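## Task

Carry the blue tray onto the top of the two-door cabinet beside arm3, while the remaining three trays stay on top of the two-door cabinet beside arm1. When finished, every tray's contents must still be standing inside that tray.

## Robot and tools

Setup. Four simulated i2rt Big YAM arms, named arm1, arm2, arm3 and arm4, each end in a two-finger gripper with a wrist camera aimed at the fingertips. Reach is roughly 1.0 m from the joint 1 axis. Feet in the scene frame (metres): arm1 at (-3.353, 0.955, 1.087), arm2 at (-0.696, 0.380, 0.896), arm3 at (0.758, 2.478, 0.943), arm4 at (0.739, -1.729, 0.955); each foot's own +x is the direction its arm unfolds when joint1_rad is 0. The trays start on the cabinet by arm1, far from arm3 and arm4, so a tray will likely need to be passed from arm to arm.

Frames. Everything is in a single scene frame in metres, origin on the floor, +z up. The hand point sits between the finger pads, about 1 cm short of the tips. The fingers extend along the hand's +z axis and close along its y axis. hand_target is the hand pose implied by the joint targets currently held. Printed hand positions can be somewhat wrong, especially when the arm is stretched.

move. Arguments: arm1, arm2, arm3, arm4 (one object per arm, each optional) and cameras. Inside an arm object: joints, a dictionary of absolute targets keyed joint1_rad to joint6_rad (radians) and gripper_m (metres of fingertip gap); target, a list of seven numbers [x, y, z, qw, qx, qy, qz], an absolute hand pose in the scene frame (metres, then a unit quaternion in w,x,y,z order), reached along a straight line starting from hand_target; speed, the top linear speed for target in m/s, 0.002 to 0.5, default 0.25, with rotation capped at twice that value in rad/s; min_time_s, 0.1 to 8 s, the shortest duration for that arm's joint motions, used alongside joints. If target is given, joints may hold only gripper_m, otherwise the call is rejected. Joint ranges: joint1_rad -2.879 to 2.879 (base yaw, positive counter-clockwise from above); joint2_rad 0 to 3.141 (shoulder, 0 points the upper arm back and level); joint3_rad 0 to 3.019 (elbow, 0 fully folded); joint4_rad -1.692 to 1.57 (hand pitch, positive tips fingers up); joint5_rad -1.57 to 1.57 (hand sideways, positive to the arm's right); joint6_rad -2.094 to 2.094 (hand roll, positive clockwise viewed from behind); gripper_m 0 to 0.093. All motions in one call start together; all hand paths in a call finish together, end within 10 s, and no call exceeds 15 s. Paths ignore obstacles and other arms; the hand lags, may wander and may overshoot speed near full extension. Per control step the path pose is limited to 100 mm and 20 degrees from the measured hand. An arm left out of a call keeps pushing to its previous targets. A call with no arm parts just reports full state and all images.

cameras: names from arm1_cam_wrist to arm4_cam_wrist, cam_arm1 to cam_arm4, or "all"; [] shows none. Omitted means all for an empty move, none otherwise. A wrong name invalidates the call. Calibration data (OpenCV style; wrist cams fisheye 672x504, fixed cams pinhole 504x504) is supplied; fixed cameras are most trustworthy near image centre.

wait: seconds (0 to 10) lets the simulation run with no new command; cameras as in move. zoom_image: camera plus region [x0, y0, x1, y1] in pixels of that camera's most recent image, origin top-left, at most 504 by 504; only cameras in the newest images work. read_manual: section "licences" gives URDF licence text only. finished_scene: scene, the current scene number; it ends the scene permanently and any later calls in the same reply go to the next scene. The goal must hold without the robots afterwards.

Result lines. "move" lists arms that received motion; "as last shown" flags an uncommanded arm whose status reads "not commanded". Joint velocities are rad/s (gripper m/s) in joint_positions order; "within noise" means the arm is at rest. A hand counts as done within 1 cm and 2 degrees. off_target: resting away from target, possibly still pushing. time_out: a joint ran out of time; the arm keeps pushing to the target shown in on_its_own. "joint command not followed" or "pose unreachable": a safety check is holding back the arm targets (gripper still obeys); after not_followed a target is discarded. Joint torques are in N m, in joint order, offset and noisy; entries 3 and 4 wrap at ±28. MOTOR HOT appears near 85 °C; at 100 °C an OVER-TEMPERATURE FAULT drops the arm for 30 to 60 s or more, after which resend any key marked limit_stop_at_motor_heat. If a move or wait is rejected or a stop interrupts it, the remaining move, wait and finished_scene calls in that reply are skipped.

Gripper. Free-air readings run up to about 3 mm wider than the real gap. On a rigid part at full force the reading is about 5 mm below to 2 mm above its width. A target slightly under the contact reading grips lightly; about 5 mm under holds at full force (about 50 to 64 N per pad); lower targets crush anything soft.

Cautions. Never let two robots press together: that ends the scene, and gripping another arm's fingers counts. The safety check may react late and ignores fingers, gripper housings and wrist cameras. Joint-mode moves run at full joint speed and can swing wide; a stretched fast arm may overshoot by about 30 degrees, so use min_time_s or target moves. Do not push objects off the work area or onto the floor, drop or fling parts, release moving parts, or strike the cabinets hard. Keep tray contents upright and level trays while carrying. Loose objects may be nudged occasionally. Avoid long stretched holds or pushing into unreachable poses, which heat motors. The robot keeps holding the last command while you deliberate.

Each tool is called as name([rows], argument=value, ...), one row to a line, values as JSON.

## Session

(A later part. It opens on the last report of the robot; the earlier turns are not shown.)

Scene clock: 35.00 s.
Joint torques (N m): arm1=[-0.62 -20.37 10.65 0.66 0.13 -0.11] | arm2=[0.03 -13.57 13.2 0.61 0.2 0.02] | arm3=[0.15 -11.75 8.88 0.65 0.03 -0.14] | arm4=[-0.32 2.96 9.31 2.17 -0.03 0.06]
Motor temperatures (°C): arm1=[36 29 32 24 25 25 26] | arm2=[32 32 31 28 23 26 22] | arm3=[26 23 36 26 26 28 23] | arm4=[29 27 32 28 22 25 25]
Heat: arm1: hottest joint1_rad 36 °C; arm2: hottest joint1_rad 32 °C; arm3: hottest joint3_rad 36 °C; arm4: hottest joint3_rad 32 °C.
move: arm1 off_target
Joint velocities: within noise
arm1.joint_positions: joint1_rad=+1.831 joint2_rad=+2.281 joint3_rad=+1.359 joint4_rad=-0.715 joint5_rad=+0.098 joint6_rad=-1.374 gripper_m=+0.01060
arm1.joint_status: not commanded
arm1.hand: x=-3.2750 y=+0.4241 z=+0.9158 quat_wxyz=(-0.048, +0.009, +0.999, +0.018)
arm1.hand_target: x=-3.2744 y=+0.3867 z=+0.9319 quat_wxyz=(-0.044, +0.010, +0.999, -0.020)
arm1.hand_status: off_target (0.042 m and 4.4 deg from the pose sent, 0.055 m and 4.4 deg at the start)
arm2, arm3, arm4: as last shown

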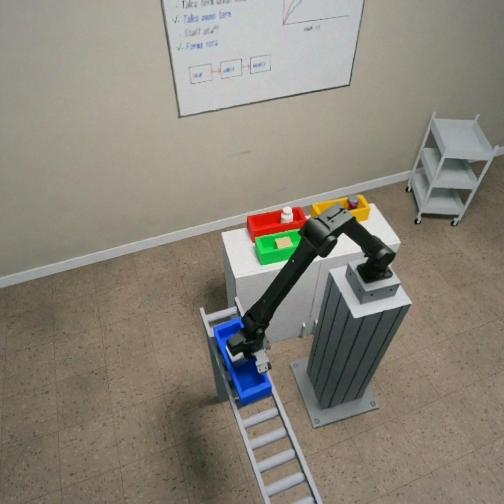

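move(arm1={"target": [-3.274, 0.402, 0.9, -0.044, 0.01, 0.999, -0.02], "speed": 0.08}, cameras=["cam_arm1"])

zoom_image(camera="cam_arm1", region=[220, 360, 300, 440])

zoom_image(camera="cam_arm1", region=[200, 300, 260, 360])

Scene clock: 38.07 s.
Joint torques (N m): arm1=[-0.85 -18.84 6.84 1.62 -0.1 -0.25] | arm2=[-0.03 -13.51 13.18 0.57 0.2 0.02] | arm3=[0.32 -11.58 8.91 0.66 0.02 -0.12] | arm4=[-0.21 2.96 9.31 2.18 -0.02 0.05]
Motor temperatures (°C): arm1=[36 29 32 24 25 25 26] | arm2=[32 32 32 28 23 26 22] | arm3=[26 23 36 26 26 28 23] | arm4=[29 27 32 28 22 25 25]
Heat: arm1: hottest joint1_rad 36 °C; arm2: hottest joint1_rad 32 °C; arm3: hottest joint3_rad 36 °C; arm4: hottest joint3_rad 32 °C.
move: arm1 off_target
Joint velocities: within noise
arm1.joint_positions: joint1_rad=+1.831 joint2_rad=+2.295 joint3_rad=+1.359 joint4_rad=-0.658 joint5_rad=+0.104 joint6_rad=-1.353 gripper_m=+0.01060
arm1.joint_status: not commanded
arm1.hand: x=-3.2743 y=+0.4140 z=+0.9085 quat_wxyz=(-0.047, +0.021, +0.999, -0.004)
arm1.hand_target: x=-3.2741 y=+0.4024 z=+0.9004 quat_wxyz=(-0.044, +0.010, +0.999, -0.020)
arm1.hand_status: off_target (0.015 m and 2.2 deg from the pose sent, 0.027 m and 4.4 deg at the start)
arm2, arm3, arm4: as last shown

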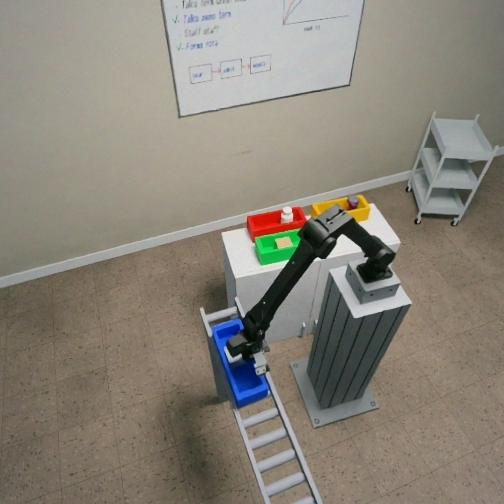

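Scaled by 6.300 from the camera's image (finer frame: 720x720).

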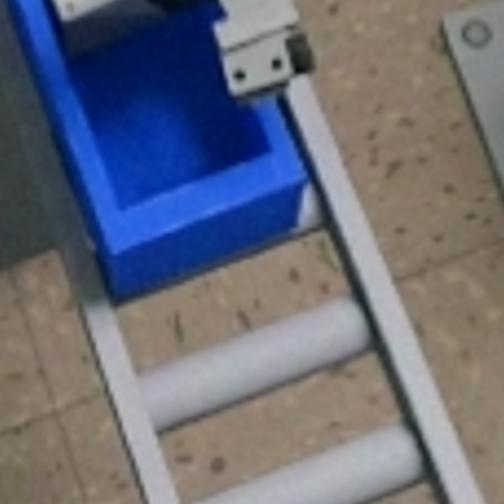

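Scaled by 8.400 from the camera's image (finer frame: 720x720).

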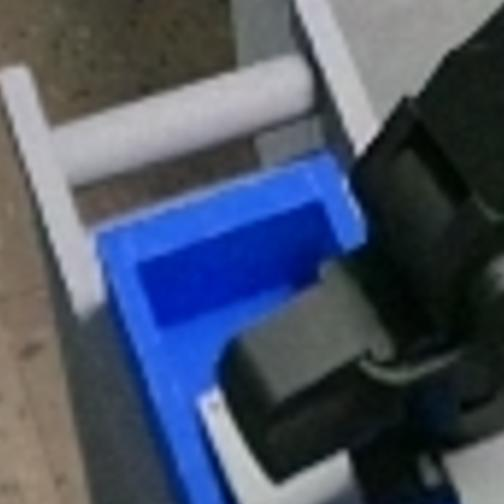

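move(arm1={"target": [-3.274, 0.413, 0.88, -0.044, 0.014, 0.999, -0.02], "speed": 0.08}, cameras=["cam_arm1"])

zoom_image(camera="cam_arm1", region=[220, 360, 300, 440])

zoom_image(camera="cam_arm1", region=[200, 300, 260, 360])

Scene clock: 39.57 s.
Joint torques (N m): arm1=[-0.26 -16.62 5.09 2.76 -0.11 -0.19] | arm2=[-0.15 -13.45 13.23 0.58 0.2 0.02] | arm3=[-0.03 -11.52 8.85 0.59 0.02 -0.15] | arm4=[-0.15 3.08 9.32 2.19 -0.03 0.05]
Motor temperatures (°C): arm1=[36 29 32 24 25 25 26] | arm2=[32 32 32 28 23 26 22] | arm3=[26 23 36 26 26 28 23] | arm4=[29 27 32 28 22 25 25]
Heat: arm1: hottest joint1_rad 36 °C; arm2: hottest joint1_rad 32 °C; arm3: hottest joint3_rad 36 °C; arm4: hottest joint3_rad 32 °C.
move: arm1 off_target
Joint velocities: within noise
arm1.joint_positions: joint1_rad=+1.831 joint2_rad=+2.295 joint3_rad=+1.351 joint4_rad=-0.640 joint5_rad=+0.104 joint6_rad=-1.346 gripper_m=+0.01060
arm1.joint_status: not commanded
arm1.hand: x=-3.2742 y=+0.4139 z=+0.9066 quat_wxyz=(-0.046, +0.025, +0.999, -0.010)
arm1.hand_target: x=-3.2742 y=+0.4144 z=+0.8814 quat_wxyz=(-0.044, +0.014, +0.999, -0.019)
arm1.hand_status: off_target (0.027 m and 1.7 deg from the pose sent, 0.029 m and 2.0 deg at the start)
arm2, arm3: as last shown
arm4.joint_positions: joint1_rad=+0.385 joint2_rad=+0.628 joint3_rad=+1.385 joint4_rad=-1.571 joint5_rad=-0.065 joint6_rad=-0.063 gripper_m=+0.09396
arm4.joint_status: not commanded
arm4.hand: x=+0.9336 y=-1.7515 z=+1.4482 quat_wxyz=(-0.377, -0.040, -0.925, +0.016)
arm4.hand_target: x=+0.9321 y=-1.7512 z=+1.4564 quat_wxyz=(-0.386, -0.040, -0.921, +0.018)
arm4.hand_status: not commanded

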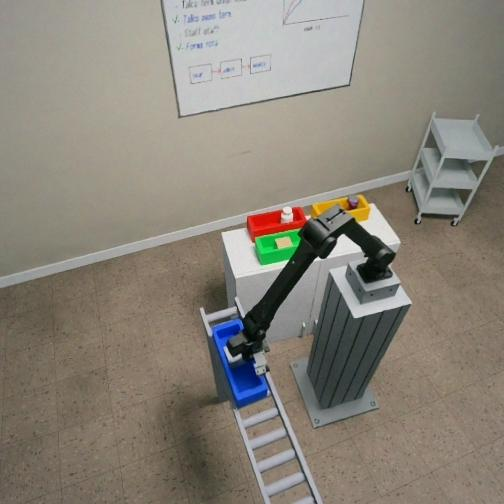

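Scaled by 6.300 from the camera's image (finer frame: 720x720).

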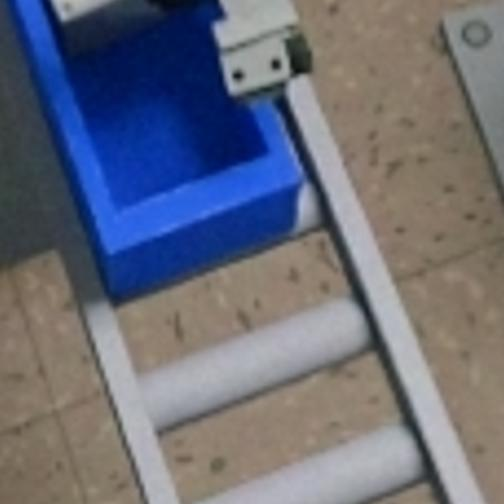

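Scaled by 8.400 from the camera's image (finer frame: 720x720).

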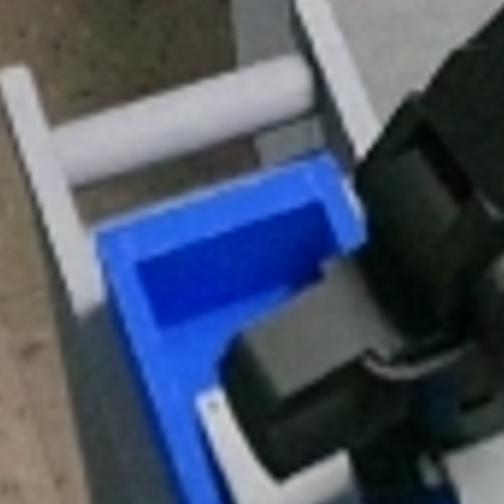

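move(arm1={"target": [-3.274, 0.412, 0.903, -0.044, 0.02, 0.999, -0.01], "speed": 0.1})

move(arm1={"target": [-3.276, 0.406, 1.08, -0.044, 0.02, 0.999, -0.01], "speed": 0.3, "joints": {"gripper_m": 0.04}}, cameras=["cam_arm1", "cam_arm2"])

Scene clock: 41.13 s.
Joint torques (N m): arm1=[-0.67 -19.84 6.3 0.44 -0.24 -0.11] | arm2=[-0.09 -13.45 13.22 0.59 0.2 0.03] | arm3=[0.26 -11.99 8.85 0.61 0.02 -0.12] | arm4=[-0.21 3.08 9.29 2.22 -0.04 0.06]
Motor temperatures (°C): arm1=[36 29 32 24 25 25 26] | arm2=[32 32 32 28 23 26 22] | arm3=[26 23 36 26 26 28 23] | arm4=[29 27 33 28 22 25 25]
Heat: arm1: hottest joint1_rad 36 °C; arm2: hottest joint1_rad 32 °C; arm3: hottest joint3_rad 36 °C; arm4: hottest joint3_rad 33 °C.
move: arm1 done
Joint velocities: within noise
arm1.joint_positions: joint1_rad=+1.831 joint2_rad=+2.293 joint3_rad=+1.351 joint4_rad=-0.641 joint5_rad=+0.104 joint6_rad=-1.345 gripper_m=+0.01060
arm1.joint_status: not commanded
arm1.hand: x=-3.2742 y=+0.4139 z=+0.9075 quat_wxyz=(-0.046, +0.025, +0.999, -0.010)
arm1.hand_target: x=-3.2740 y=+0.4121 z=+0.9031 quat_wxyz=(-0.044, +0.020, +0.999, -0.010)
arm1.hand_status: done (0.005 m and 0.7 deg from the pose sent, 0.004 m and 0.6 deg at the start)
arm2.joint_positions: joint1_rad=+0.033 joint2_rad=+1.613 joint3_rad=+1.218 joint4_rad=-1.221 joint5_rad=+0.009 joint6_rad=+0.043 gripper_m=+0.09396
arm2.joint_status: not commanded
arm2.hand: x=-1.1415 y=+0.3564 z=+1.0108 quat_wxyz=(+0.000, -1.000, -0.009, -0.018)
arm2.hand_target: x=-1.1592 y=+0.3602 z=+1.0202 quat_wxyz=(+0.000, -1.000, +0.000, +0.000)
arm2.hand_status: not commanded
arm3.joint_positions: joint1_rad=-1.428 joint2_rad=+1.797 joint3_rad=+0.969 joint4_rad=-0.770 joint5_rad=+0.059 joint6_rad=-1.546 gripper_m=+0.09396
arm3.joint_status: not commanded
arm3.hand: x=+0.9860 y=+2.1194 z=+0.8963 quat_wxyz=(+0.035, +0.280, -0.959, -0.006)
arm3.hand_target: x=+0.9896 y=+2.1003 z=+0.9005 quat_wxyz=(+0.032, +0.276, -0.961, +0.009)
arm3.hand_status: not commanded
arm4: as last shown
pictures: none

Scene clock: 42.53 s.
Joint torques (N m): arm1=[-0.85 -17.67 11.1 -0.25 -0.16 -0.12] | arm2=[0.03 -13.45 13.18 0.61 0.19 0.03] | arm3=[0.21 -11.69 8.79 0.59 0.03 -0.12] | arm4=[-0.26 2.84 9.31 2.18 -0.03 0.05]
Motor temperatures (°C): arm1=[36 30 32 24 25 25 26] | arm2=[32 32 32 28 23 26 22] | arm3=[26 23 37 26 26 28 23] | arm4=[29 27 33 28 22 25 25]
Heat: arm1: hottest joint1_rad 36 °C; arm2: hottest joint1_rad 32 °C; arm3: hottest joint3_rad 37 °C; arm4: hottest joint3_rad 33 °C.
move: arm1 off_target
Joint velocities: within noise
arm1.joint_positions: joint1_rad=+1.831 joint2_rad=+1.983 joint3_rad=+1.361 joint4_rad=-0.971 joint5_rad=+0.103 joint6_rad=-1.347 gripper_m=+0.03993
arm1.joint_status: all done
arm1.hand: x=-3.2766 y=+0.4196 z=+1.0743 quat_wxyz=(-0.047, +0.024, +0.999, -0.005)
arm1.hand_target: x=-3.2760 y=+0.4063 z=+1.0802 quat_wxyz=(-0.044, +0.020, +0.999, -0.011)
arm1.hand_status: off_target (0.015 m and 0.9 deg from the pose sent, 0.173 m and 0.7 deg at the start)
arm2, arm3, arm4: as last shown

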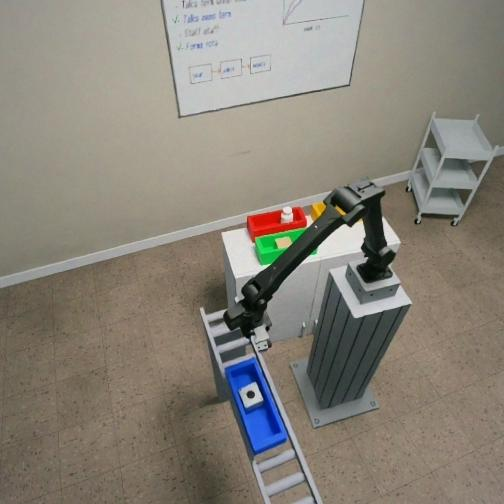

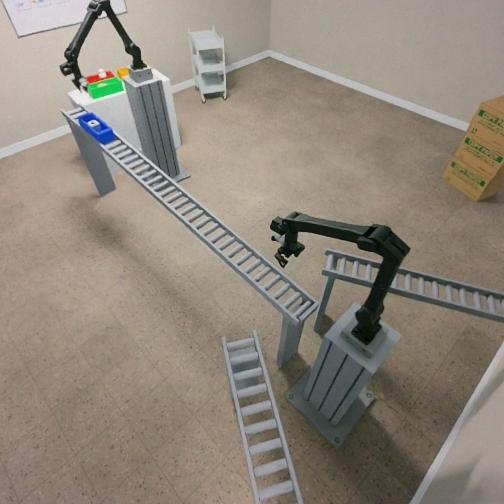

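move(arm2={"target": [-1.17, 0.318, 0.86, -0.001, 0.9987, 0.0262, -0.0436], "speed": 0.2, "joints": {"gripper_m": 0.05}}, arm1={"joints": {"joint2_rad": 1.3, "joint3_rad": 1.3, "joint4_rad": -1.3}, "min_time_s": 3})

wait(seconds=4.2, cameras=["cam_arm2", "arm2_cam_wrist"])

Scene clock: 46.70 s.
Joint torques (N m): arm1=[-0.67 -10.05 8.42 0.23 -0.17 -0.09] | arm2=[1.08 -14.8 8.12 1.02 0.19 0.03] | arm3=[0.44 -11.75 8.9 0.68 0.01 -0.11] | arm4=[-0.32 3.02 9.31 2.17 -0.03 0.05]
Motor temperatures (°C): arm1=[36 30 32 24 25 25 26] | arm2=[32 32 32 28 23 26 22] | arm3=[26 24 37 26 26 28 23] | arm4=[29 27 33 28 22 25 25]
Heat: arm1: hottest joint1_rad 36 °C; arm2: hottest joint1_rad 32 °C; arm3: hottest joint3_rad 37 °C; arm4: hottest joint3_rad 33 °C.
move: arm1 done; arm2 done
Joint velocities: within noise
arm1.joint_positions: joint1_rad=+1.831 joint2_rad=+1.300 joint3_rad=+1.320 joint4_rad=-1.285 joint5_rad=+0.103 joint6_rad=-1.347 gripper_m=+0.03993
arm1.joint_status: all done
arm1.hand: x=-3.2973 y=+0.5200 z=+1.3779 quat_wxyz=(-0.014, +0.033, +0.986, -0.164)
arm1.hand_target: x=-3.2998 y=+0.5278 z=+1.3677 quat_wxyz=(-0.017, +0.027, +0.989, -0.147)
arm1.hand_status: not commanded
arm2.joint_positions: joint1_rad=+0.103 joint2_rad=+1.827 joint3_rad=+1.052 joint4_rad=-0.721 joint5_rad=+0.020 joint6_rad=+0.077 gripper_m=+0.05009
arm2.joint_status: all done
arm2.hand: x=-1.1681 y=+0.3222 z=+0.8655 quat_wxyz=(+0.001, -0.999, -0.026, +0.043)
arm2.hand_target: x=-1.1699 y=+0.3181 z=+0.8601 quat_wxyz=(+0.001, -0.999, -0.026, +0.044)
arm2.hand_status: done (0.007 m and 0.1 deg from the pose sent, 0.158 m and 7.3 deg at the start)
arm3, arm4: as last shown
pictures: none

Scene clock: 50.90 s.
Joint torques (N m): arm1=[-1.44 -9.76 8.75 0.29 -0.17 -0.09] | arm2=[1.08 -14.8 8.08 1.03 0.19 0.02] | arm3=[0.38 -11.28 8.9 0.66 0.01 -0.14] | arm4=[-0.26 2.9 9.28 2.18 -0.02 0.05]
Motor temperatures (°C): arm1=[36 30 32 24 25 25 26] | arm2=[32 32 31 28 23 26 22] | arm3=[26 24 37 26 26 28 23] | arm4=[29 27 33 28 22 25 25]
Heat: arm1: hottest joint1_rad 36 °C; arm2: hottest joint1_rad 32 °C; arm3: hottest joint3_rad 37 °C; arm4: hottest joint3_rad 33 °C.
Joint velocities: within noise
arm1.joint_positions: joint1_rad=+1.831 joint2_rad=+1.300 joint3_rad=+1.320 joint4_rad=-1.285 joint5_rad=+0.103 joint6_rad=-1.347 gripper_m=+0.03993
arm1.joint_status: all done
arm1.hand: x=-3.2973 y=+0.5200 z=+1.3779 quat_wxyz=(-0.014, +0.033, +0.986, -0.164)
arm1.hand_target: x=-3.2998 y=+0.5278 z=+1.3677 quat_wxyz=(-0.017, +0.027, +0.989, -0.147)
arm1.hand_status: not commanded
arm2.joint_positions: joint1_rad=+0.103 joint2_rad=+1.827 joint3_rad=+1.052 joint4_rad=-0.721 joint5_rad=+0.020 joint6_rad=+0.077 gripper_m=+0.05009
arm2.joint_status: all done
arm2.hand: x=-1.1681 y=+0.3222 z=+0.8655 quat_wxyz=(+0.001, -0.999, -0.026, +0.043)
arm2.hand_target: x=-1.1699 y=+0.3181 z=+0.8601 quat_wxyz=(+0.001, -0.999, -0.026, +0.044)
arm2.hand_status: done (0.007 m and 0.1 deg from the pose sent, 0.158 m and 7.3 deg at the start)
arm3.joint_positions: joint1_rad=-1.428 joint2_rad=+1.797 joint3_rad=+0.969 joint4_rad=-0.770 joint5_rad=+0.059 joint6_rad=-1.546 gripper_m=+0.09396
arm3.joint_status: not commanded
arm3.hand: x=+0.9860 y=+2.1194 z=+0.8963 quat_wxyz=(+0.035, +0.280, -0.959, -0.006)
arm3.hand_target: x=+0.9896 y=+2.1003 z=+0.9005 quat_wxyz=(+0.032, +0.276, -0.961, +0.009)
arm3.hand_status: not commanded
arm4.joint_positions: joint1_rad=+0.385 joint2_rad=+0.628 joint3_rad=+1.385 joint4_rad=-1.571 joint5_rad=-0.065 joint6_rad=-0.063 gripper_m=+0.09396
arm4.joint_status: not commanded
arm4.hand: x=+0.9336 y=-1.7515 z=+1.4482 quat_wxyz=(-0.377, -0.040, -0.925, +0.016)
arm4.hand_target: x=+0.9321 y=-1.7512 z=+1.4564 quat_wxyz=(-0.386, -0.040, -0.921, +0.018)
arm4.hand_status: not commanded
wait: 4.20 s; at rest by 0.27 s
pictures: arm2_cam_wrist, cam_arm2
arm2_cam_wrist: T_world_to_cam=[[0.02208, 0.9972, -0.0714, -0.2335], [0.93397, 0.00491, 0.35731, 0.82841], [0.35666, -0.07458, -0.93125, 1.35083]] pos_world=[-1.25035, 0.32953, 0.94529]

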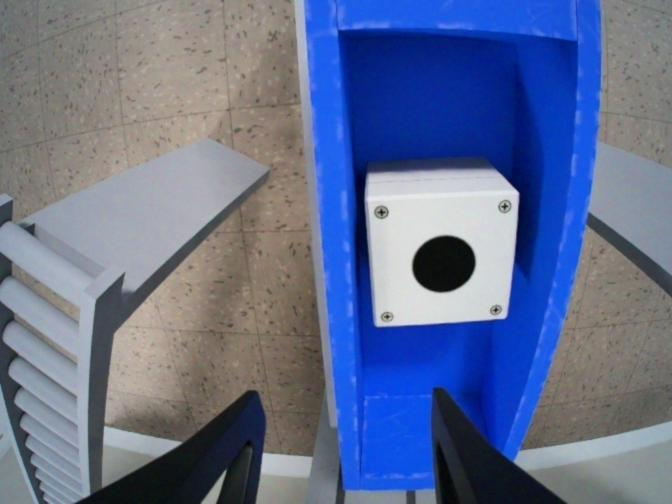

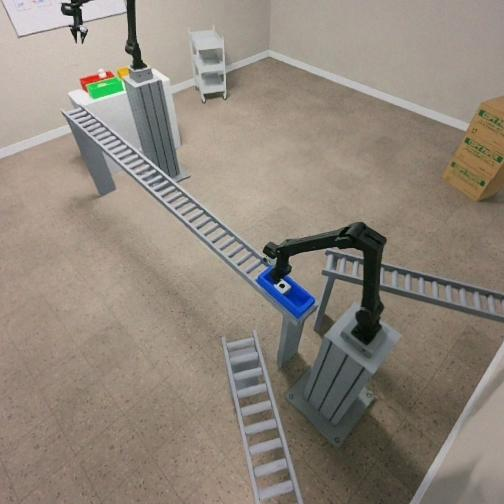

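move(arm2={"target": [-1.152, 0.304, 0.79, -0.001, 0.9987, 0.0262, -0.0436], "speed": 0.15, "joints": {"gripper_m": 0.045}}, cameras=["arm2_cam_wrist"])

Scene clock: 53.23 s.
Joint torques (N m): arm1=[-0.62 -9.76 8.69 0.25 -0.16 -0.13] | arm2=[1.26 -14.97 6.68 1.05 0.22 0.01] | arm3=[0.32 -11.52 8.87 0.7 0.02 -0.11] | arm4=[-0.38 3.02 9.31 2.15 -0.03 0.05]
Motor temperatures (°C): arm1=[36 30 32 24 25 25 26] | arm2=[32 32 31 28 23 26 22] | arm3=[26 24 37 26 26 28 23] | arm4=[29 27 33 28 22 25 25]
Heat: arm1: hottest joint1_rad 36 °C; arm2: hottest joint1_rad 32 °C; arm3: hottest joint3_rad 37 °C; arm4: hottest joint3_rad 33 °C.
move: arm2 done
Joint velocities: within noise
arm1, arm3, arm4: as last shown
arm2.joint_positions: joint1_rad=+0.137 joint2_rad=+1.950 joint3_rad=+0.979 joint4_rad=-0.527 joint5_rad=+0.023 joint6_rad=+0.111 gripper_m=+0.04509
arm2.joint_status: all done
arm2.hand: x=-1.1506 y=+0.3081 z=+0.7949 quat_wxyz=(+0.001, -0.999, -0.026, +0.042)
arm2.hand_target: x=-1.1520 y=+0.3040 z=+0.7901 quat_wxyz=(+0.001, -0.999, -0.026, +0.044)
arm2.hand_status: done (0.007 m and 0.2 deg from the pose sent, 0.079 m and 0.1 deg at the start)
arm2_cam_wrist: T_world_to_cam=[[0.02188, 0.99721, -0.07138, -0.22514], [0.9334, 0.0052, 0.3588, 0.83542], [0.35817, -0.07448, -0.93068, 1.27897]] pos_world=[-1.23294, 0.31543, 0.8745]

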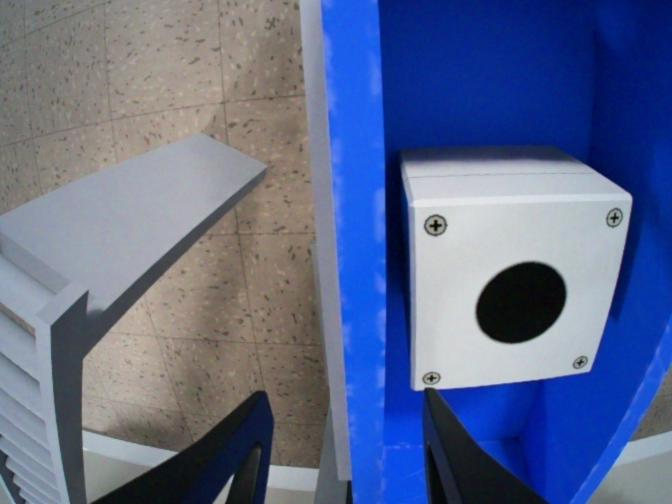

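move(arm2={"target": [-1.152, 0.309, 0.757, 0, 0.999, 0.007, -0.0436], "speed": 0.12, "joints": {"gripper_m": 0.04}}, cameras=["arm2_cam_wrist"])

Scene clock: 54.70 s.
Joint torques (N m): arm1=[-1.03 -9.82 8.68 0.25 -0.19 -0.1] | arm2=[0.5 -13.22 6.08 1.17 0.08 0.04] | arm3=[0.38 -11.75 8.9 0.66 0.01 -0.12] | arm4=[-0.32 3.02 9.35 2.18 -0.03 0.06]
Motor temperatures (°C): arm1=[36 30 32 24 25 25 26] | arm2=[32 32 31 28 23 26 22] | arm3=[26 24 37 26 26 28 23] | arm4=[29 27 33 28 22 25 25]
Heat: arm1: hottest joint1_rad 36 °C; arm2: hottest joint1_rad 32 °C; arm3: hottest joint3_rad 37 °C; arm4: hottest joint3_rad 33 °C.
move: arm2 off_target
Joint velocities: within noise
arm1, arm3, arm4: as last shown
arm2.joint_positions: joint1_rad=+0.137 joint2_rad=+2.000 joint3_rad=+0.979 joint4_rad=-0.452 joint5_rad=+0.025 joint6_rad=+0.139 gripper_m=+0.04009
arm2.joint_status: all done
arm2.hand: x=-1.1570 y=+0.3072 z=+0.7745 quat_wxyz=(-0.001, -0.998, -0.012, +0.055)
arm2.hand_target: x=-1.1515 y=+0.3090 z=+0.7577 quat_wxyz=(+0.000, -0.999, -0.007, +0.044)
arm2.hand_status: off_target (0.018 m and 1.4 deg from the pose sent, 0.038 m and 2.2 deg at the start)
arm2_cam_wrist: T_world_to_cam=[[0.04771, 0.99591, -0.07678, -0.19112], [0.94193, -0.01928, 0.33526, 0.88434], [0.3324, -0.08832, -0.93899, 1.24316]] pos_world=[-1.23709, 0.31718, 0.85616]

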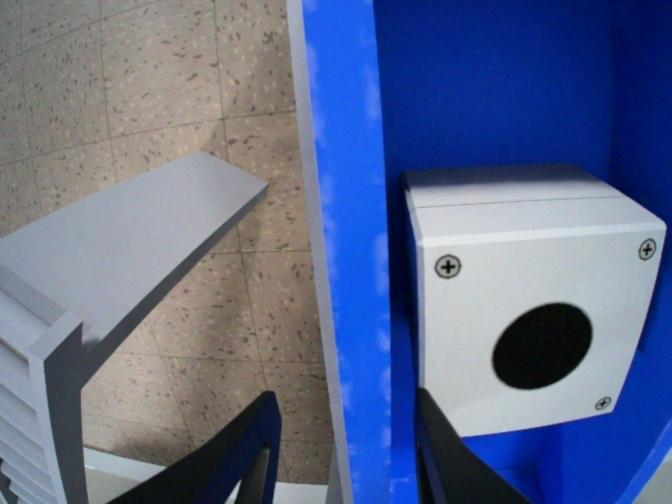

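zoom_image(camera="arm2_cam_wrist", region=[240, 300, 480, 504])

move(cameras=["cam_arm2", "arm2_cam_wrist"])

zoom_image(camera="cam_arm2", region=[240, 240, 340, 340])

Scaled by 2.100 from the camera's image (finer frame: 960x720).

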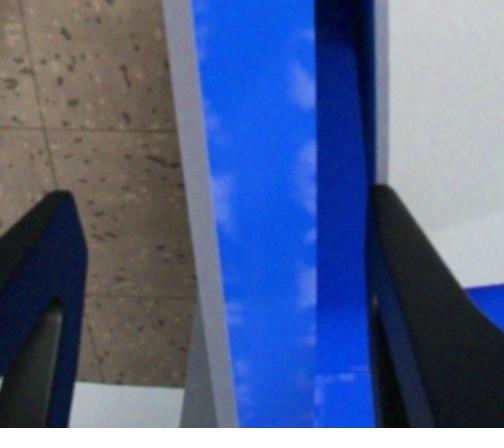

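Scene clock: 55.67 s.
Joint torques (N m): arm1=[-0.5 -9.82 8.64 0.27 -0.15 -0.09] | arm2=[0.44 -13.22 6.05 1.17 0.07 0.01] | arm3=[0.44 -11.81 8.84 0.69 0.03 -0.15] | arm4=[-0.26 2.96 9.32 2.17 -0.03 0.05]
Motor temperatures (°C): arm1=[36 30 32 24 25 25 26] | arm2=[32 33 31 28 23 26 22] | arm3=[26 24 37 26 26 28 23] | arm4=[29 27 33 28 22 25 25]
Heat: arm1: hottest joint1_rad 36 °C; arm2: hottest joint2_rad 33 °C; arm3: hottest joint3_rad 37 °C; arm4: hottest joint3_rad 33 °C.
Joint velocities: within noise
arm1.joint_positions: joint1_rad=+1.831 joint2_rad=+1.300 joint3_rad=+1.320 joint4_rad=-1.285 joint5_rad=+0.103 joint6_rad=-1.347 gripper_m=+0.03993
arm1.joint_status: not commanded
arm1.hand: x=-3.2973 y=+0.5200 z=+1.3779 quat_wxyz=(-0.014, +0.033, +0.986, -0.164) (m; scene frame)
arm1.hand_target: x=-3.2998 y=+0.5278 z=+1.3677 quat_wxyz=(-0.017, +0.027, +0.989, -0.147) (m; scene frame)
arm1.hand_status: not commanded
arm2.joint_positions: joint1_rad=+0.137 joint2_rad=+2.000 joint3_rad=+0.979 joint4_rad=-0.452 joint5_rad=+0.025 joint6_rad=+0.139 gripper_m=+0.04009
arm2.joint_status: all done
arm2.hand: x=-1.1570 y=+0.3072 z=+0.7745 quat_wxyz=(-0.001, -0.998, -0.012, +0.055) (m; scene frame)
arm2.hand_target: x=-1.1515 y=+0.3090 z=+0.7577 quat_wxyz=(+0.000, -0.999, -0.007, +0.044) (m; scene frame)
arm2.hand_status: off_target (0.018 m and 1.4 deg from the pose sent, 0.038 m and 2.2 deg at the start)
arm3.joint_positions: joint1_rad=-1.428 joint2_rad=+1.797 joint3_rad=+0.969 joint4_rad=-0.770 joint5_rad=+0.059 joint6_rad=-1.546 gripper_m=+0.09396
arm3.joint_status: not commanded
arm3.hand: x=+0.9860 y=+2.1194 z=+0.8963 quat_wxyz=(+0.035, +0.280, -0.959, -0.006) (m; scene frame)
arm3.hand_target: x=+0.9896 y=+2.1003 z=+0.9005 quat_wxyz=(+0.032, +0.276, -0.961, +0.009) (m; scene frame)
arm3.hand_status: not commanded
arm4.joint_positions: joint1_rad=+0.385 joint2_rad=+0.628 joint3_rad=+1.385 joint4_rad=-1.571 joint5_rad=-0.065 joint6_rad=-0.063 gripper_m=+0.09396
arm4.joint_status: not commanded
arm4.hand: x=+0.9336 y=-1.7515 z=+1.4482 quat_wxyz=(-0.377, -0.040, -0.925, +0.016) (m; scene frame)
arm4.hand_target: x=+0.9321 y=-1.7512 z=+1.4564 quat_wxyz=(-0.386, -0.040, -0.921, +0.018) (m; scene frame)
arm4.hand_status: not commanded
pictures: arm2_cam_wrist, cam_arm2
camera_calibration:
arm2_cam_wrist: T_world_to_cam=[[0.04803, 0.99589, -0.07677, -0.19073], [0.94191, -0.01958, 0.33528, 0.88439], [0.3324, -0.08842, -0.93898, 1.24318]] pos_world=[-1.23709, 0.31718, 0.85616]

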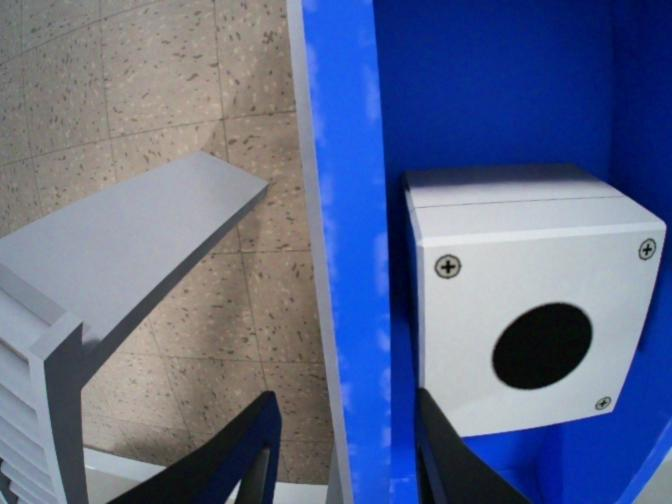

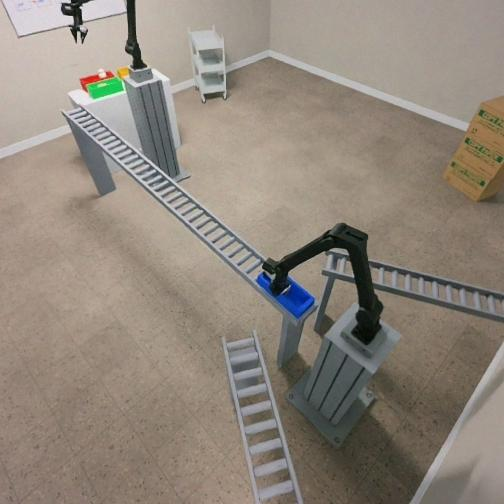

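Scaled by 5.040 from the camera's image (finer frame: 720x720).

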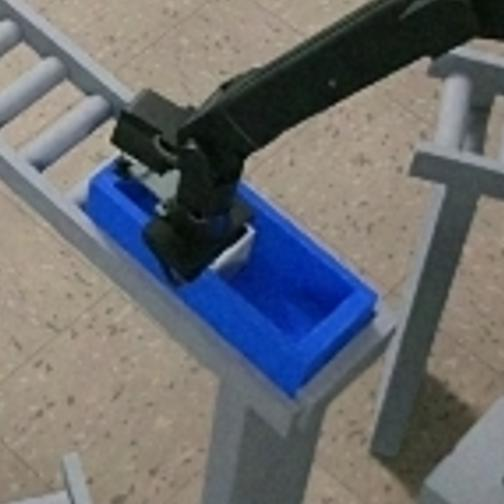

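move(arm2={"target": [-1.147, 0.316, 0.744, 0, 0.999, 0.007, -0.0436], "speed": 0.1, "joints": {"gripper_m": 0.035}}, cameras=["arm2_cam_wrist"])

Scene clock: 57.53 s.
Joint torques (N m): arm1=[-0.62 -9.99 8.66 0.29 -0.18 -0.1] | arm2=[-0.21 -11.58 4.64 1.18 -0.04 -0.15] | arm3=[0.26 -11.46 8.88 0.69 0.02 -0.11] | arm4=[-0.38 3.08 9.29 2.22 -0.03 0.06]
Motor temperatures (°C): arm1=[36 30 32 24 25 25 26] | arm2=[32 33 30 28 23 26 22] | arm3=[26 24 37 26 26 28 23] | arm4=[29 27 33 28 22 25 25]
Heat: arm1: hottest joint1_rad 36 °C; arm2: hottest joint2_rad 33 °C; arm3: hottest joint3_rad 37 °C; arm4: hottest joint3_rad 33 °C.
move: arm2 off_target
Joint velocities: within noise
arm1, arm3, arm4: as last shown
arm2.joint_positions: joint1_rad=+0.133 joint2_rad=+2.001 joint3_rad=+0.979 joint4_rad=-0.412 joint5_rad=+0.026 joint6_rad=+0.139 gripper_m=+0.03509
arm2.joint_status: all done
arm2.hand: x=-1.1663 y=+0.3080 z=+0.7749 quat_wxyz=(-0.003, -0.997, -0.009, +0.073)
arm2.hand_target: x=-1.1457 y=+0.3157 z=+0.7464 quat_wxyz=(+0.000, -0.999, -0.007, +0.044)
arm2.hand_status: off_target (0.037 m and 3.4 deg from the pose sent, 0.033 m and 1.4 deg at the start)
arm2_cam_wrist: T_world_to_cam=[[0.05009, 0.99521, -0.08399, -0.18289], [0.95368, -0.02268, 0.29996, 0.93504], [0.29662, -0.09512, -0.95025, 1.21575]] pos_world=[-1.24319, 0.31886, 0.85942]

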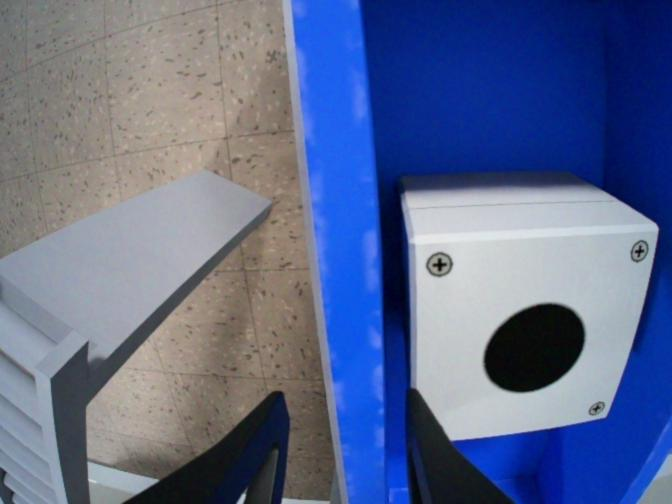

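move(arm2={"target": [-1.22, 0.34, 1.0, 0, 1, 0, 0], "speed": 0.25, "joints": {"gripper_m": 0.05}}, cameras=["arm2_cam_wrist", "cam_arm2"])

zoom_image(camera="arm2_cam_wrist", region=[240, 0, 540, 360])

zoom_image(camera="cam_arm2", region=[240, 240, 340, 340])

Scene clock: 61.00 s.
Joint torques (N m): arm1=[-0.97 -9.99 8.55 0.25 -0.18 -0.11] | arm2=[0.21 -16.62 13.03 0.03 0.04 -0.15] | arm3=[-0.03 -11.52 8.85 0.7 0.02 -0.14] | arm4=[-0.38 2.96 9.31 2.17 -0.03 0.06]
Motor temperatures (°C): arm1=[36 29 32 24 25 25 26] | arm2=[32 33 30 28 23 26 22] | arm3=[26 24 37 26 26 28 23] | arm4=[29 27 33 28 22 25 25]
Heat: arm1: hottest joint1_rad 36 °C; arm2: hottest joint2_rad 33 °C; arm3: hottest joint3_rad 37 °C; arm4: hottest joint3_rad 33 °C.
move: arm2 off_target
Joint velocities: within noise
arm1, arm3, arm4: as last shown
arm2.joint_positions: joint1_rad=+0.065 joint2_rad=+1.782 joint3_rad=+1.386 joint4_rad=-1.201 joint5_rad=+0.013 joint6_rad=+0.091 gripper_m=+0.04991
arm2.joint_status: all done
arm2.hand: x=-1.2071 y=+0.3365 z=+0.9919 quat_wxyz=(+0.002, -1.000, -0.001, -0.008)
arm2.hand_target: x=-1.2196 y=+0.3401 z=+1.0000 quat_wxyz=(+0.000, -1.000, +0.000, +0.000)
arm2.hand_status: off_target (0.016 m and 0.9 deg from the pose sent, 0.234 m and 8.5 deg at the start)
arm2_cam_wrist: T_world_to_cam=[[0.07937, 0.99483, -0.06337, -0.17601], [0.8919, -0.04248, 0.45023, 0.69256], [0.44521, -0.09225, -0.89066, 1.55602]] pos_world=[-1.29648, 0.34807, 1.06293]

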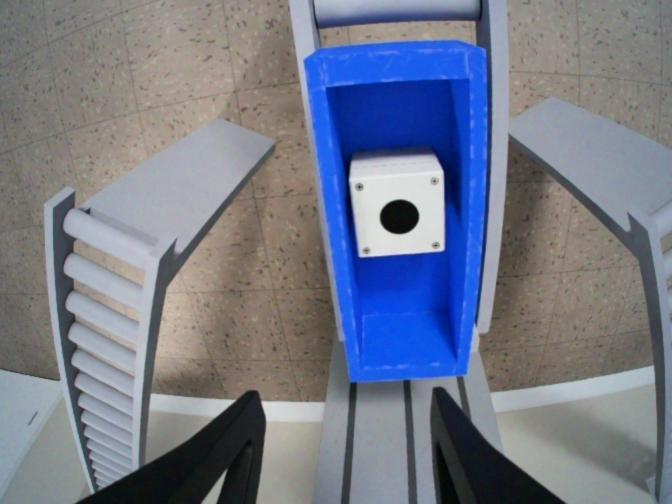

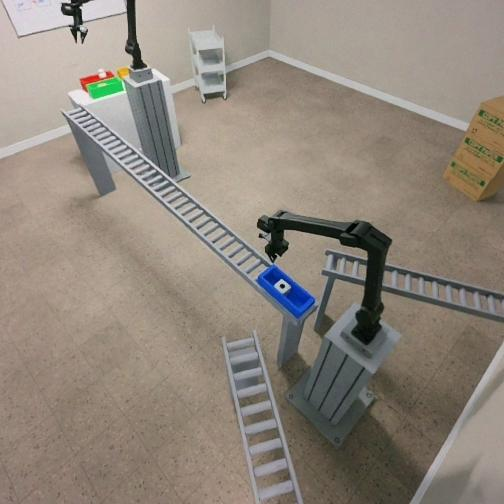

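Scaled by 1.400 from the camera's image (finer frame: 960x720).

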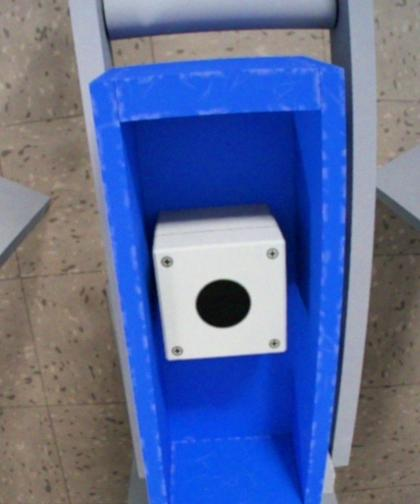

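Scaled by 5.040 from the camera's image (finer frame: 720x720).

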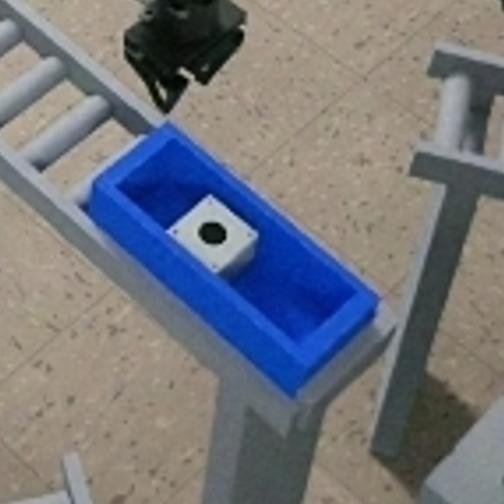

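zoom_image(camera="cam_arm2", region=[285, 285, 330, 330])

zoom_image(camera="cam_arm2", region=[245, 250, 305, 310])

zoom_image(camera="arm2_cam_wrist", region=[290, 230, 510, 400])

zoom_image(camera="arm2_cam_wrist", region=[280, 0, 520, 180])

Scaled by 11.200 from the camera's image (finer frame: 720x720).

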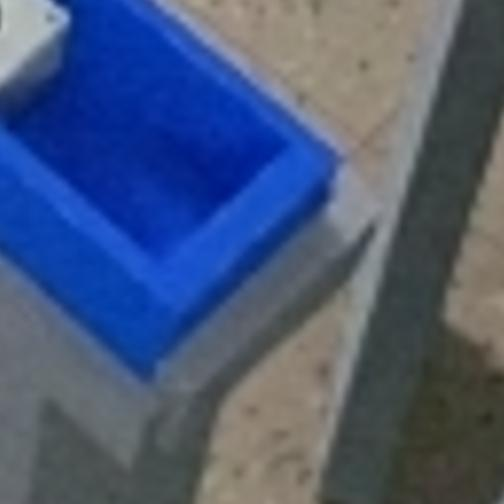

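Scaled by 8.400 from the camera's image (finer frame: 720x720).

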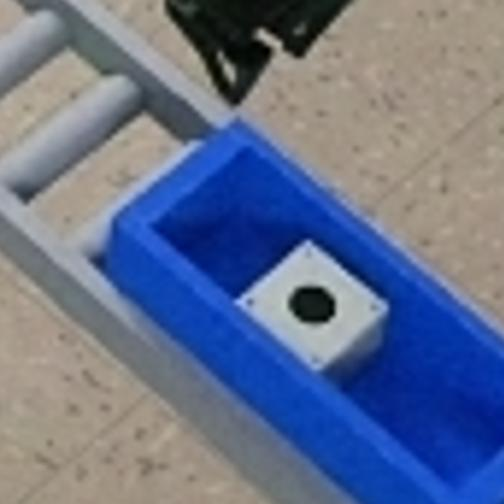

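Scaled by 2.291 from the camera's image (finer frame: 960x720).

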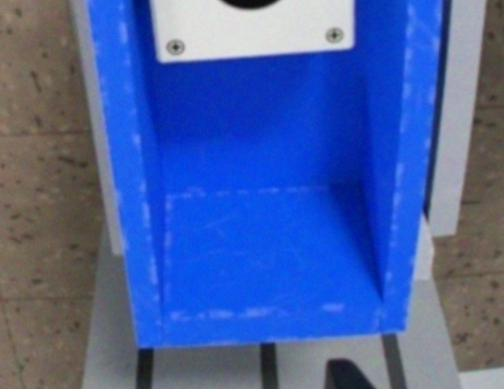

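Scaled by 2.100 from the camera's image (finer frame: 960x720).

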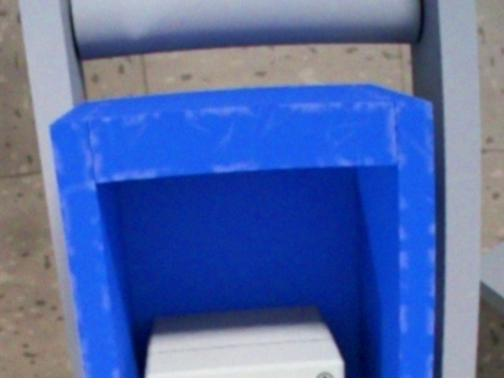

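move(arm2={"target": [-1.13, 0.313, 0.83, 0.035, 0.998, 0.007, -0.0436], "speed": 0.2, "joints": {"gripper_m": 0.04}}, cameras=["arm2_cam_wrist"])

Scene clock: 71.93 s.
Joint torques (N m): arm1=[-0.91 -10.05 8.65 0.34 -0.18 -0.12] | arm2=[1.32 -13.51 7.09 1.07 0.01 0] | arm3=[0.03 -11.63 8.92 0.57 0.04 -0.12] | arm4=[-0.21 2.96 9.33 2.19 -0.03 0.05]
Motor temperatures (°C): arm1=[36 29 33 24 25 25 25] | arm2=[32 33 32 28 23 26 22] | arm3=[26 24 38 26 26 28 23] | arm4=[29 27 34 28 22 25 25]
Heat: arm1: hottest joint1_rad 36 °C; arm2: hottest joint2_rad 33 °C; arm3: hottest joint3_rad 38 °C; arm4: hottest joint3_rad 34 °C.
move: arm2 done
Joint velocities: within noise
arm1, arm3, arm4: as last shown
arm2.joint_positions: joint1_rad=+0.096 joint2_rad=+1.814 joint3_rad=+0.911 joint4_rad=-0.584 joint5_rad=-0.047 joint6_rad=+0.114 gripper_m=+0.04009
arm2.joint_status: all done
arm2.hand: x=-1.1290 y=+0.3179 z=+0.8348 quat_wxyz=(-0.034, -0.998, -0.006, +0.043)
arm2.hand_target: x=-1.1299 y=+0.3130 z=+0.8301 quat_wxyz=(-0.035, -0.998, -0.007, +0.044)
arm2.hand_status: done (0.007 m and 0.2 deg from the pose sent, 0.181 m and 7.3 deg at the start)
arm2_cam_wrist: T_world_to_cam=[[0.05855, 0.9882, -0.14157, -0.12972], [0.93373, -0.00404, 0.35796, 0.80488], [0.35316, -0.15314, -0.92294, 1.32202]] pos_world=[-1.21083, 0.3339, 0.91367]

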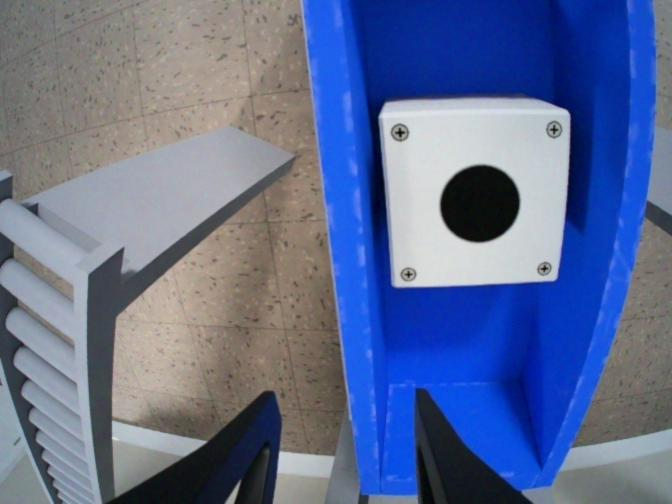

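move(arm2={"target": [-1.119, 0.313, 0.782, 0.035, 0.998, 0.007, -0.0436], "speed": 0.12, "joints": {"gripper_m": 0.035}}, cameras=["arm2_cam_wrist"])

Scene clock: 73.50 s.
Joint torques (N m): arm1=[-1.08 -9.76 8.53 0.28 -0.18 -0.1] | arm2=[1.32 -13.63 5.91 1.09 0.01 0.02] | arm3=[0.44 -11.52 8.76 0.66 0.03 -0.12] | arm4=[-0.26 3.14 9.35 2.19 -0.04 0.04]
Motor temperatures (°C): arm1=[36 29 33 24 25 25 25] | arm2=[32 33 32 28 23 26 22] | arm3=[26 24 38 26 26 28 23] | arm4=[29 27 34 28 22 25 25]
Heat: arm1: hottest joint1_rad 36 °C; arm2: hottest joint2_rad 33 °C; arm3: hottest joint3_rad 38 °C; arm4: hottest joint3_rad 34 °C.
move: arm2 done
Joint velocities: within noise
arm1, arm3, arm4: as last shown
arm2.joint_positions: joint1_rad=+0.098 joint2_rad=+1.913 joint3_rad=+0.869 joint4_rad=-0.441 joint5_rad=-0.047 joint6_rad=+0.116 gripper_m=+0.03509
arm2.joint_status: all done
arm2.hand: x=-1.1188 y=+0.3179 z=+0.7871 quat_wxyz=(-0.034, -0.998, -0.006, +0.044)
arm2.hand_target: x=-1.1189 y=+0.3131 z=+0.7821 quat_wxyz=(-0.035, -0.998, -0.007, +0.044)
arm2.hand_status: done (0.007 m and 0.2 deg from the pose sent, 0.054 m and 0.2 deg at the start)
arm2_cam_wrist: T_world_to_cam=[[0.0592, 0.98812, -0.14185, -0.136], [0.93395, -0.00465, 0.35737, 0.81338], [0.35246, -0.15364, -0.92313, 1.27397]] pos_world=[-1.20063, 0.3339, 0.86607]

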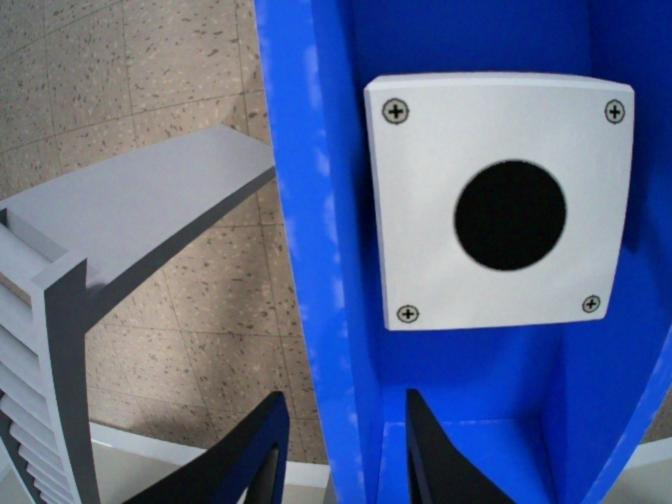

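move(arm2={"target": [-1.119, 0.309, 0.763, 0.035, 0.998, 0.007, -0.0436], "speed": 0.1}, cameras=["arm2_cam_wrist", "cam_arm2"])

zoom_image(camera="cam_arm2", region=[250, 240, 340, 330])

Scene clock: 74.77 s.
Joint torques (N m): arm1=[-0.73 -10.11 8.54 0.28 -0.17 -0.11] | arm2=[1.26 -13.63 5.74 1.11 0.05 0.01] | arm3=[0.5 -11.69 8.9 0.65 0.02 -0.11] | arm4=[-0.21 2.96 9.32 2.19 -0.02 0.05]
Motor temperatures (°C): arm1=[36 29 33 24 25 25 25] | arm2=[32 33 32 28 23 26 22] | arm3=[26 24 38 26 26 28 23] | arm4=[29 27 34 27 22 25 25]
Heat: arm1: hottest joint1_rad 36 °C; arm2: hottest joint2_rad 33 °C; arm3: hottest joint3_rad 38 °C; arm4: hottest joint3_rad 34 °C.
move: arm2 done
Joint velocities: within noise
arm1, arm3, arm4: as last shown
arm2.joint_positions: joint1_rad=+0.108 joint2_rad=+1.960 joint3_rad=+0.869 joint4_rad=-0.393 joint5_rad=-0.047 joint6_rad=+0.125 gripper_m=+0.03509
arm2.joint_status: not commanded
arm2.hand: x=-1.1185 y=+0.3136 z=+0.7691 quat_wxyz=(-0.034, -0.998, -0.006, +0.044)
arm2.hand_target: x=-1.1189 y=+0.3090 z=+0.7632 quat_wxyz=(-0.035, -0.998, -0.007, +0.044)
arm2.hand_status: done (0.008 m and 0.1 deg from the pose sent, 0.026 m and 0.2 deg at the start)
arm2_cam_wrist: T_world_to_cam=[[0.05825, 0.98803, -0.14286, -0.13468], [0.93432, -0.00354, 0.35643, 0.82029], [0.35166, -0.15424, -0.92334, 1.25598]] pos_world=[-1.20024, 0.3297, 0.84807]

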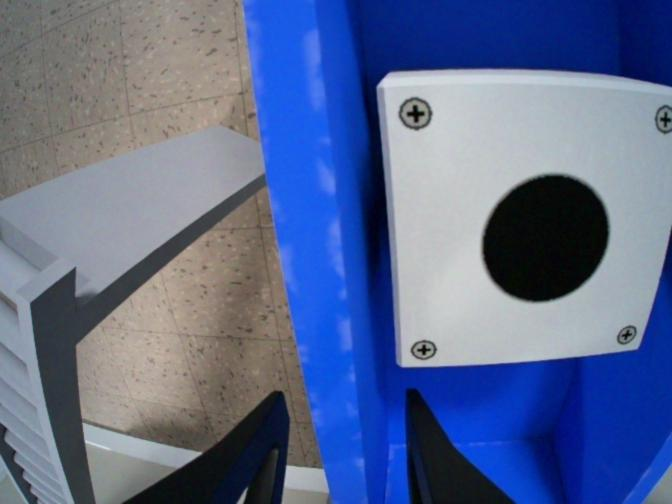

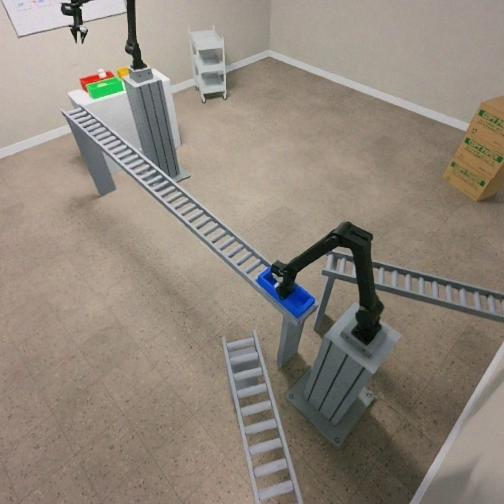

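Scaled by 5.600 from the camera's image (finer frame: 720x720).

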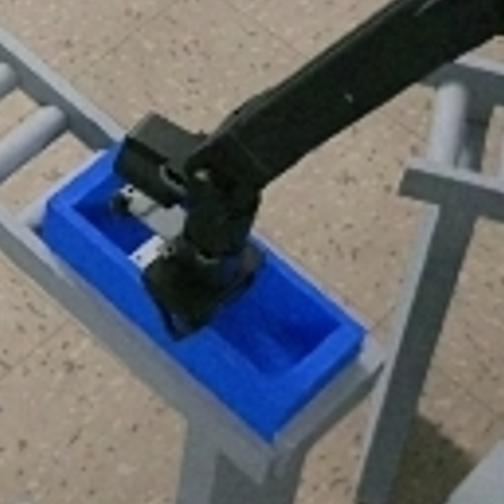

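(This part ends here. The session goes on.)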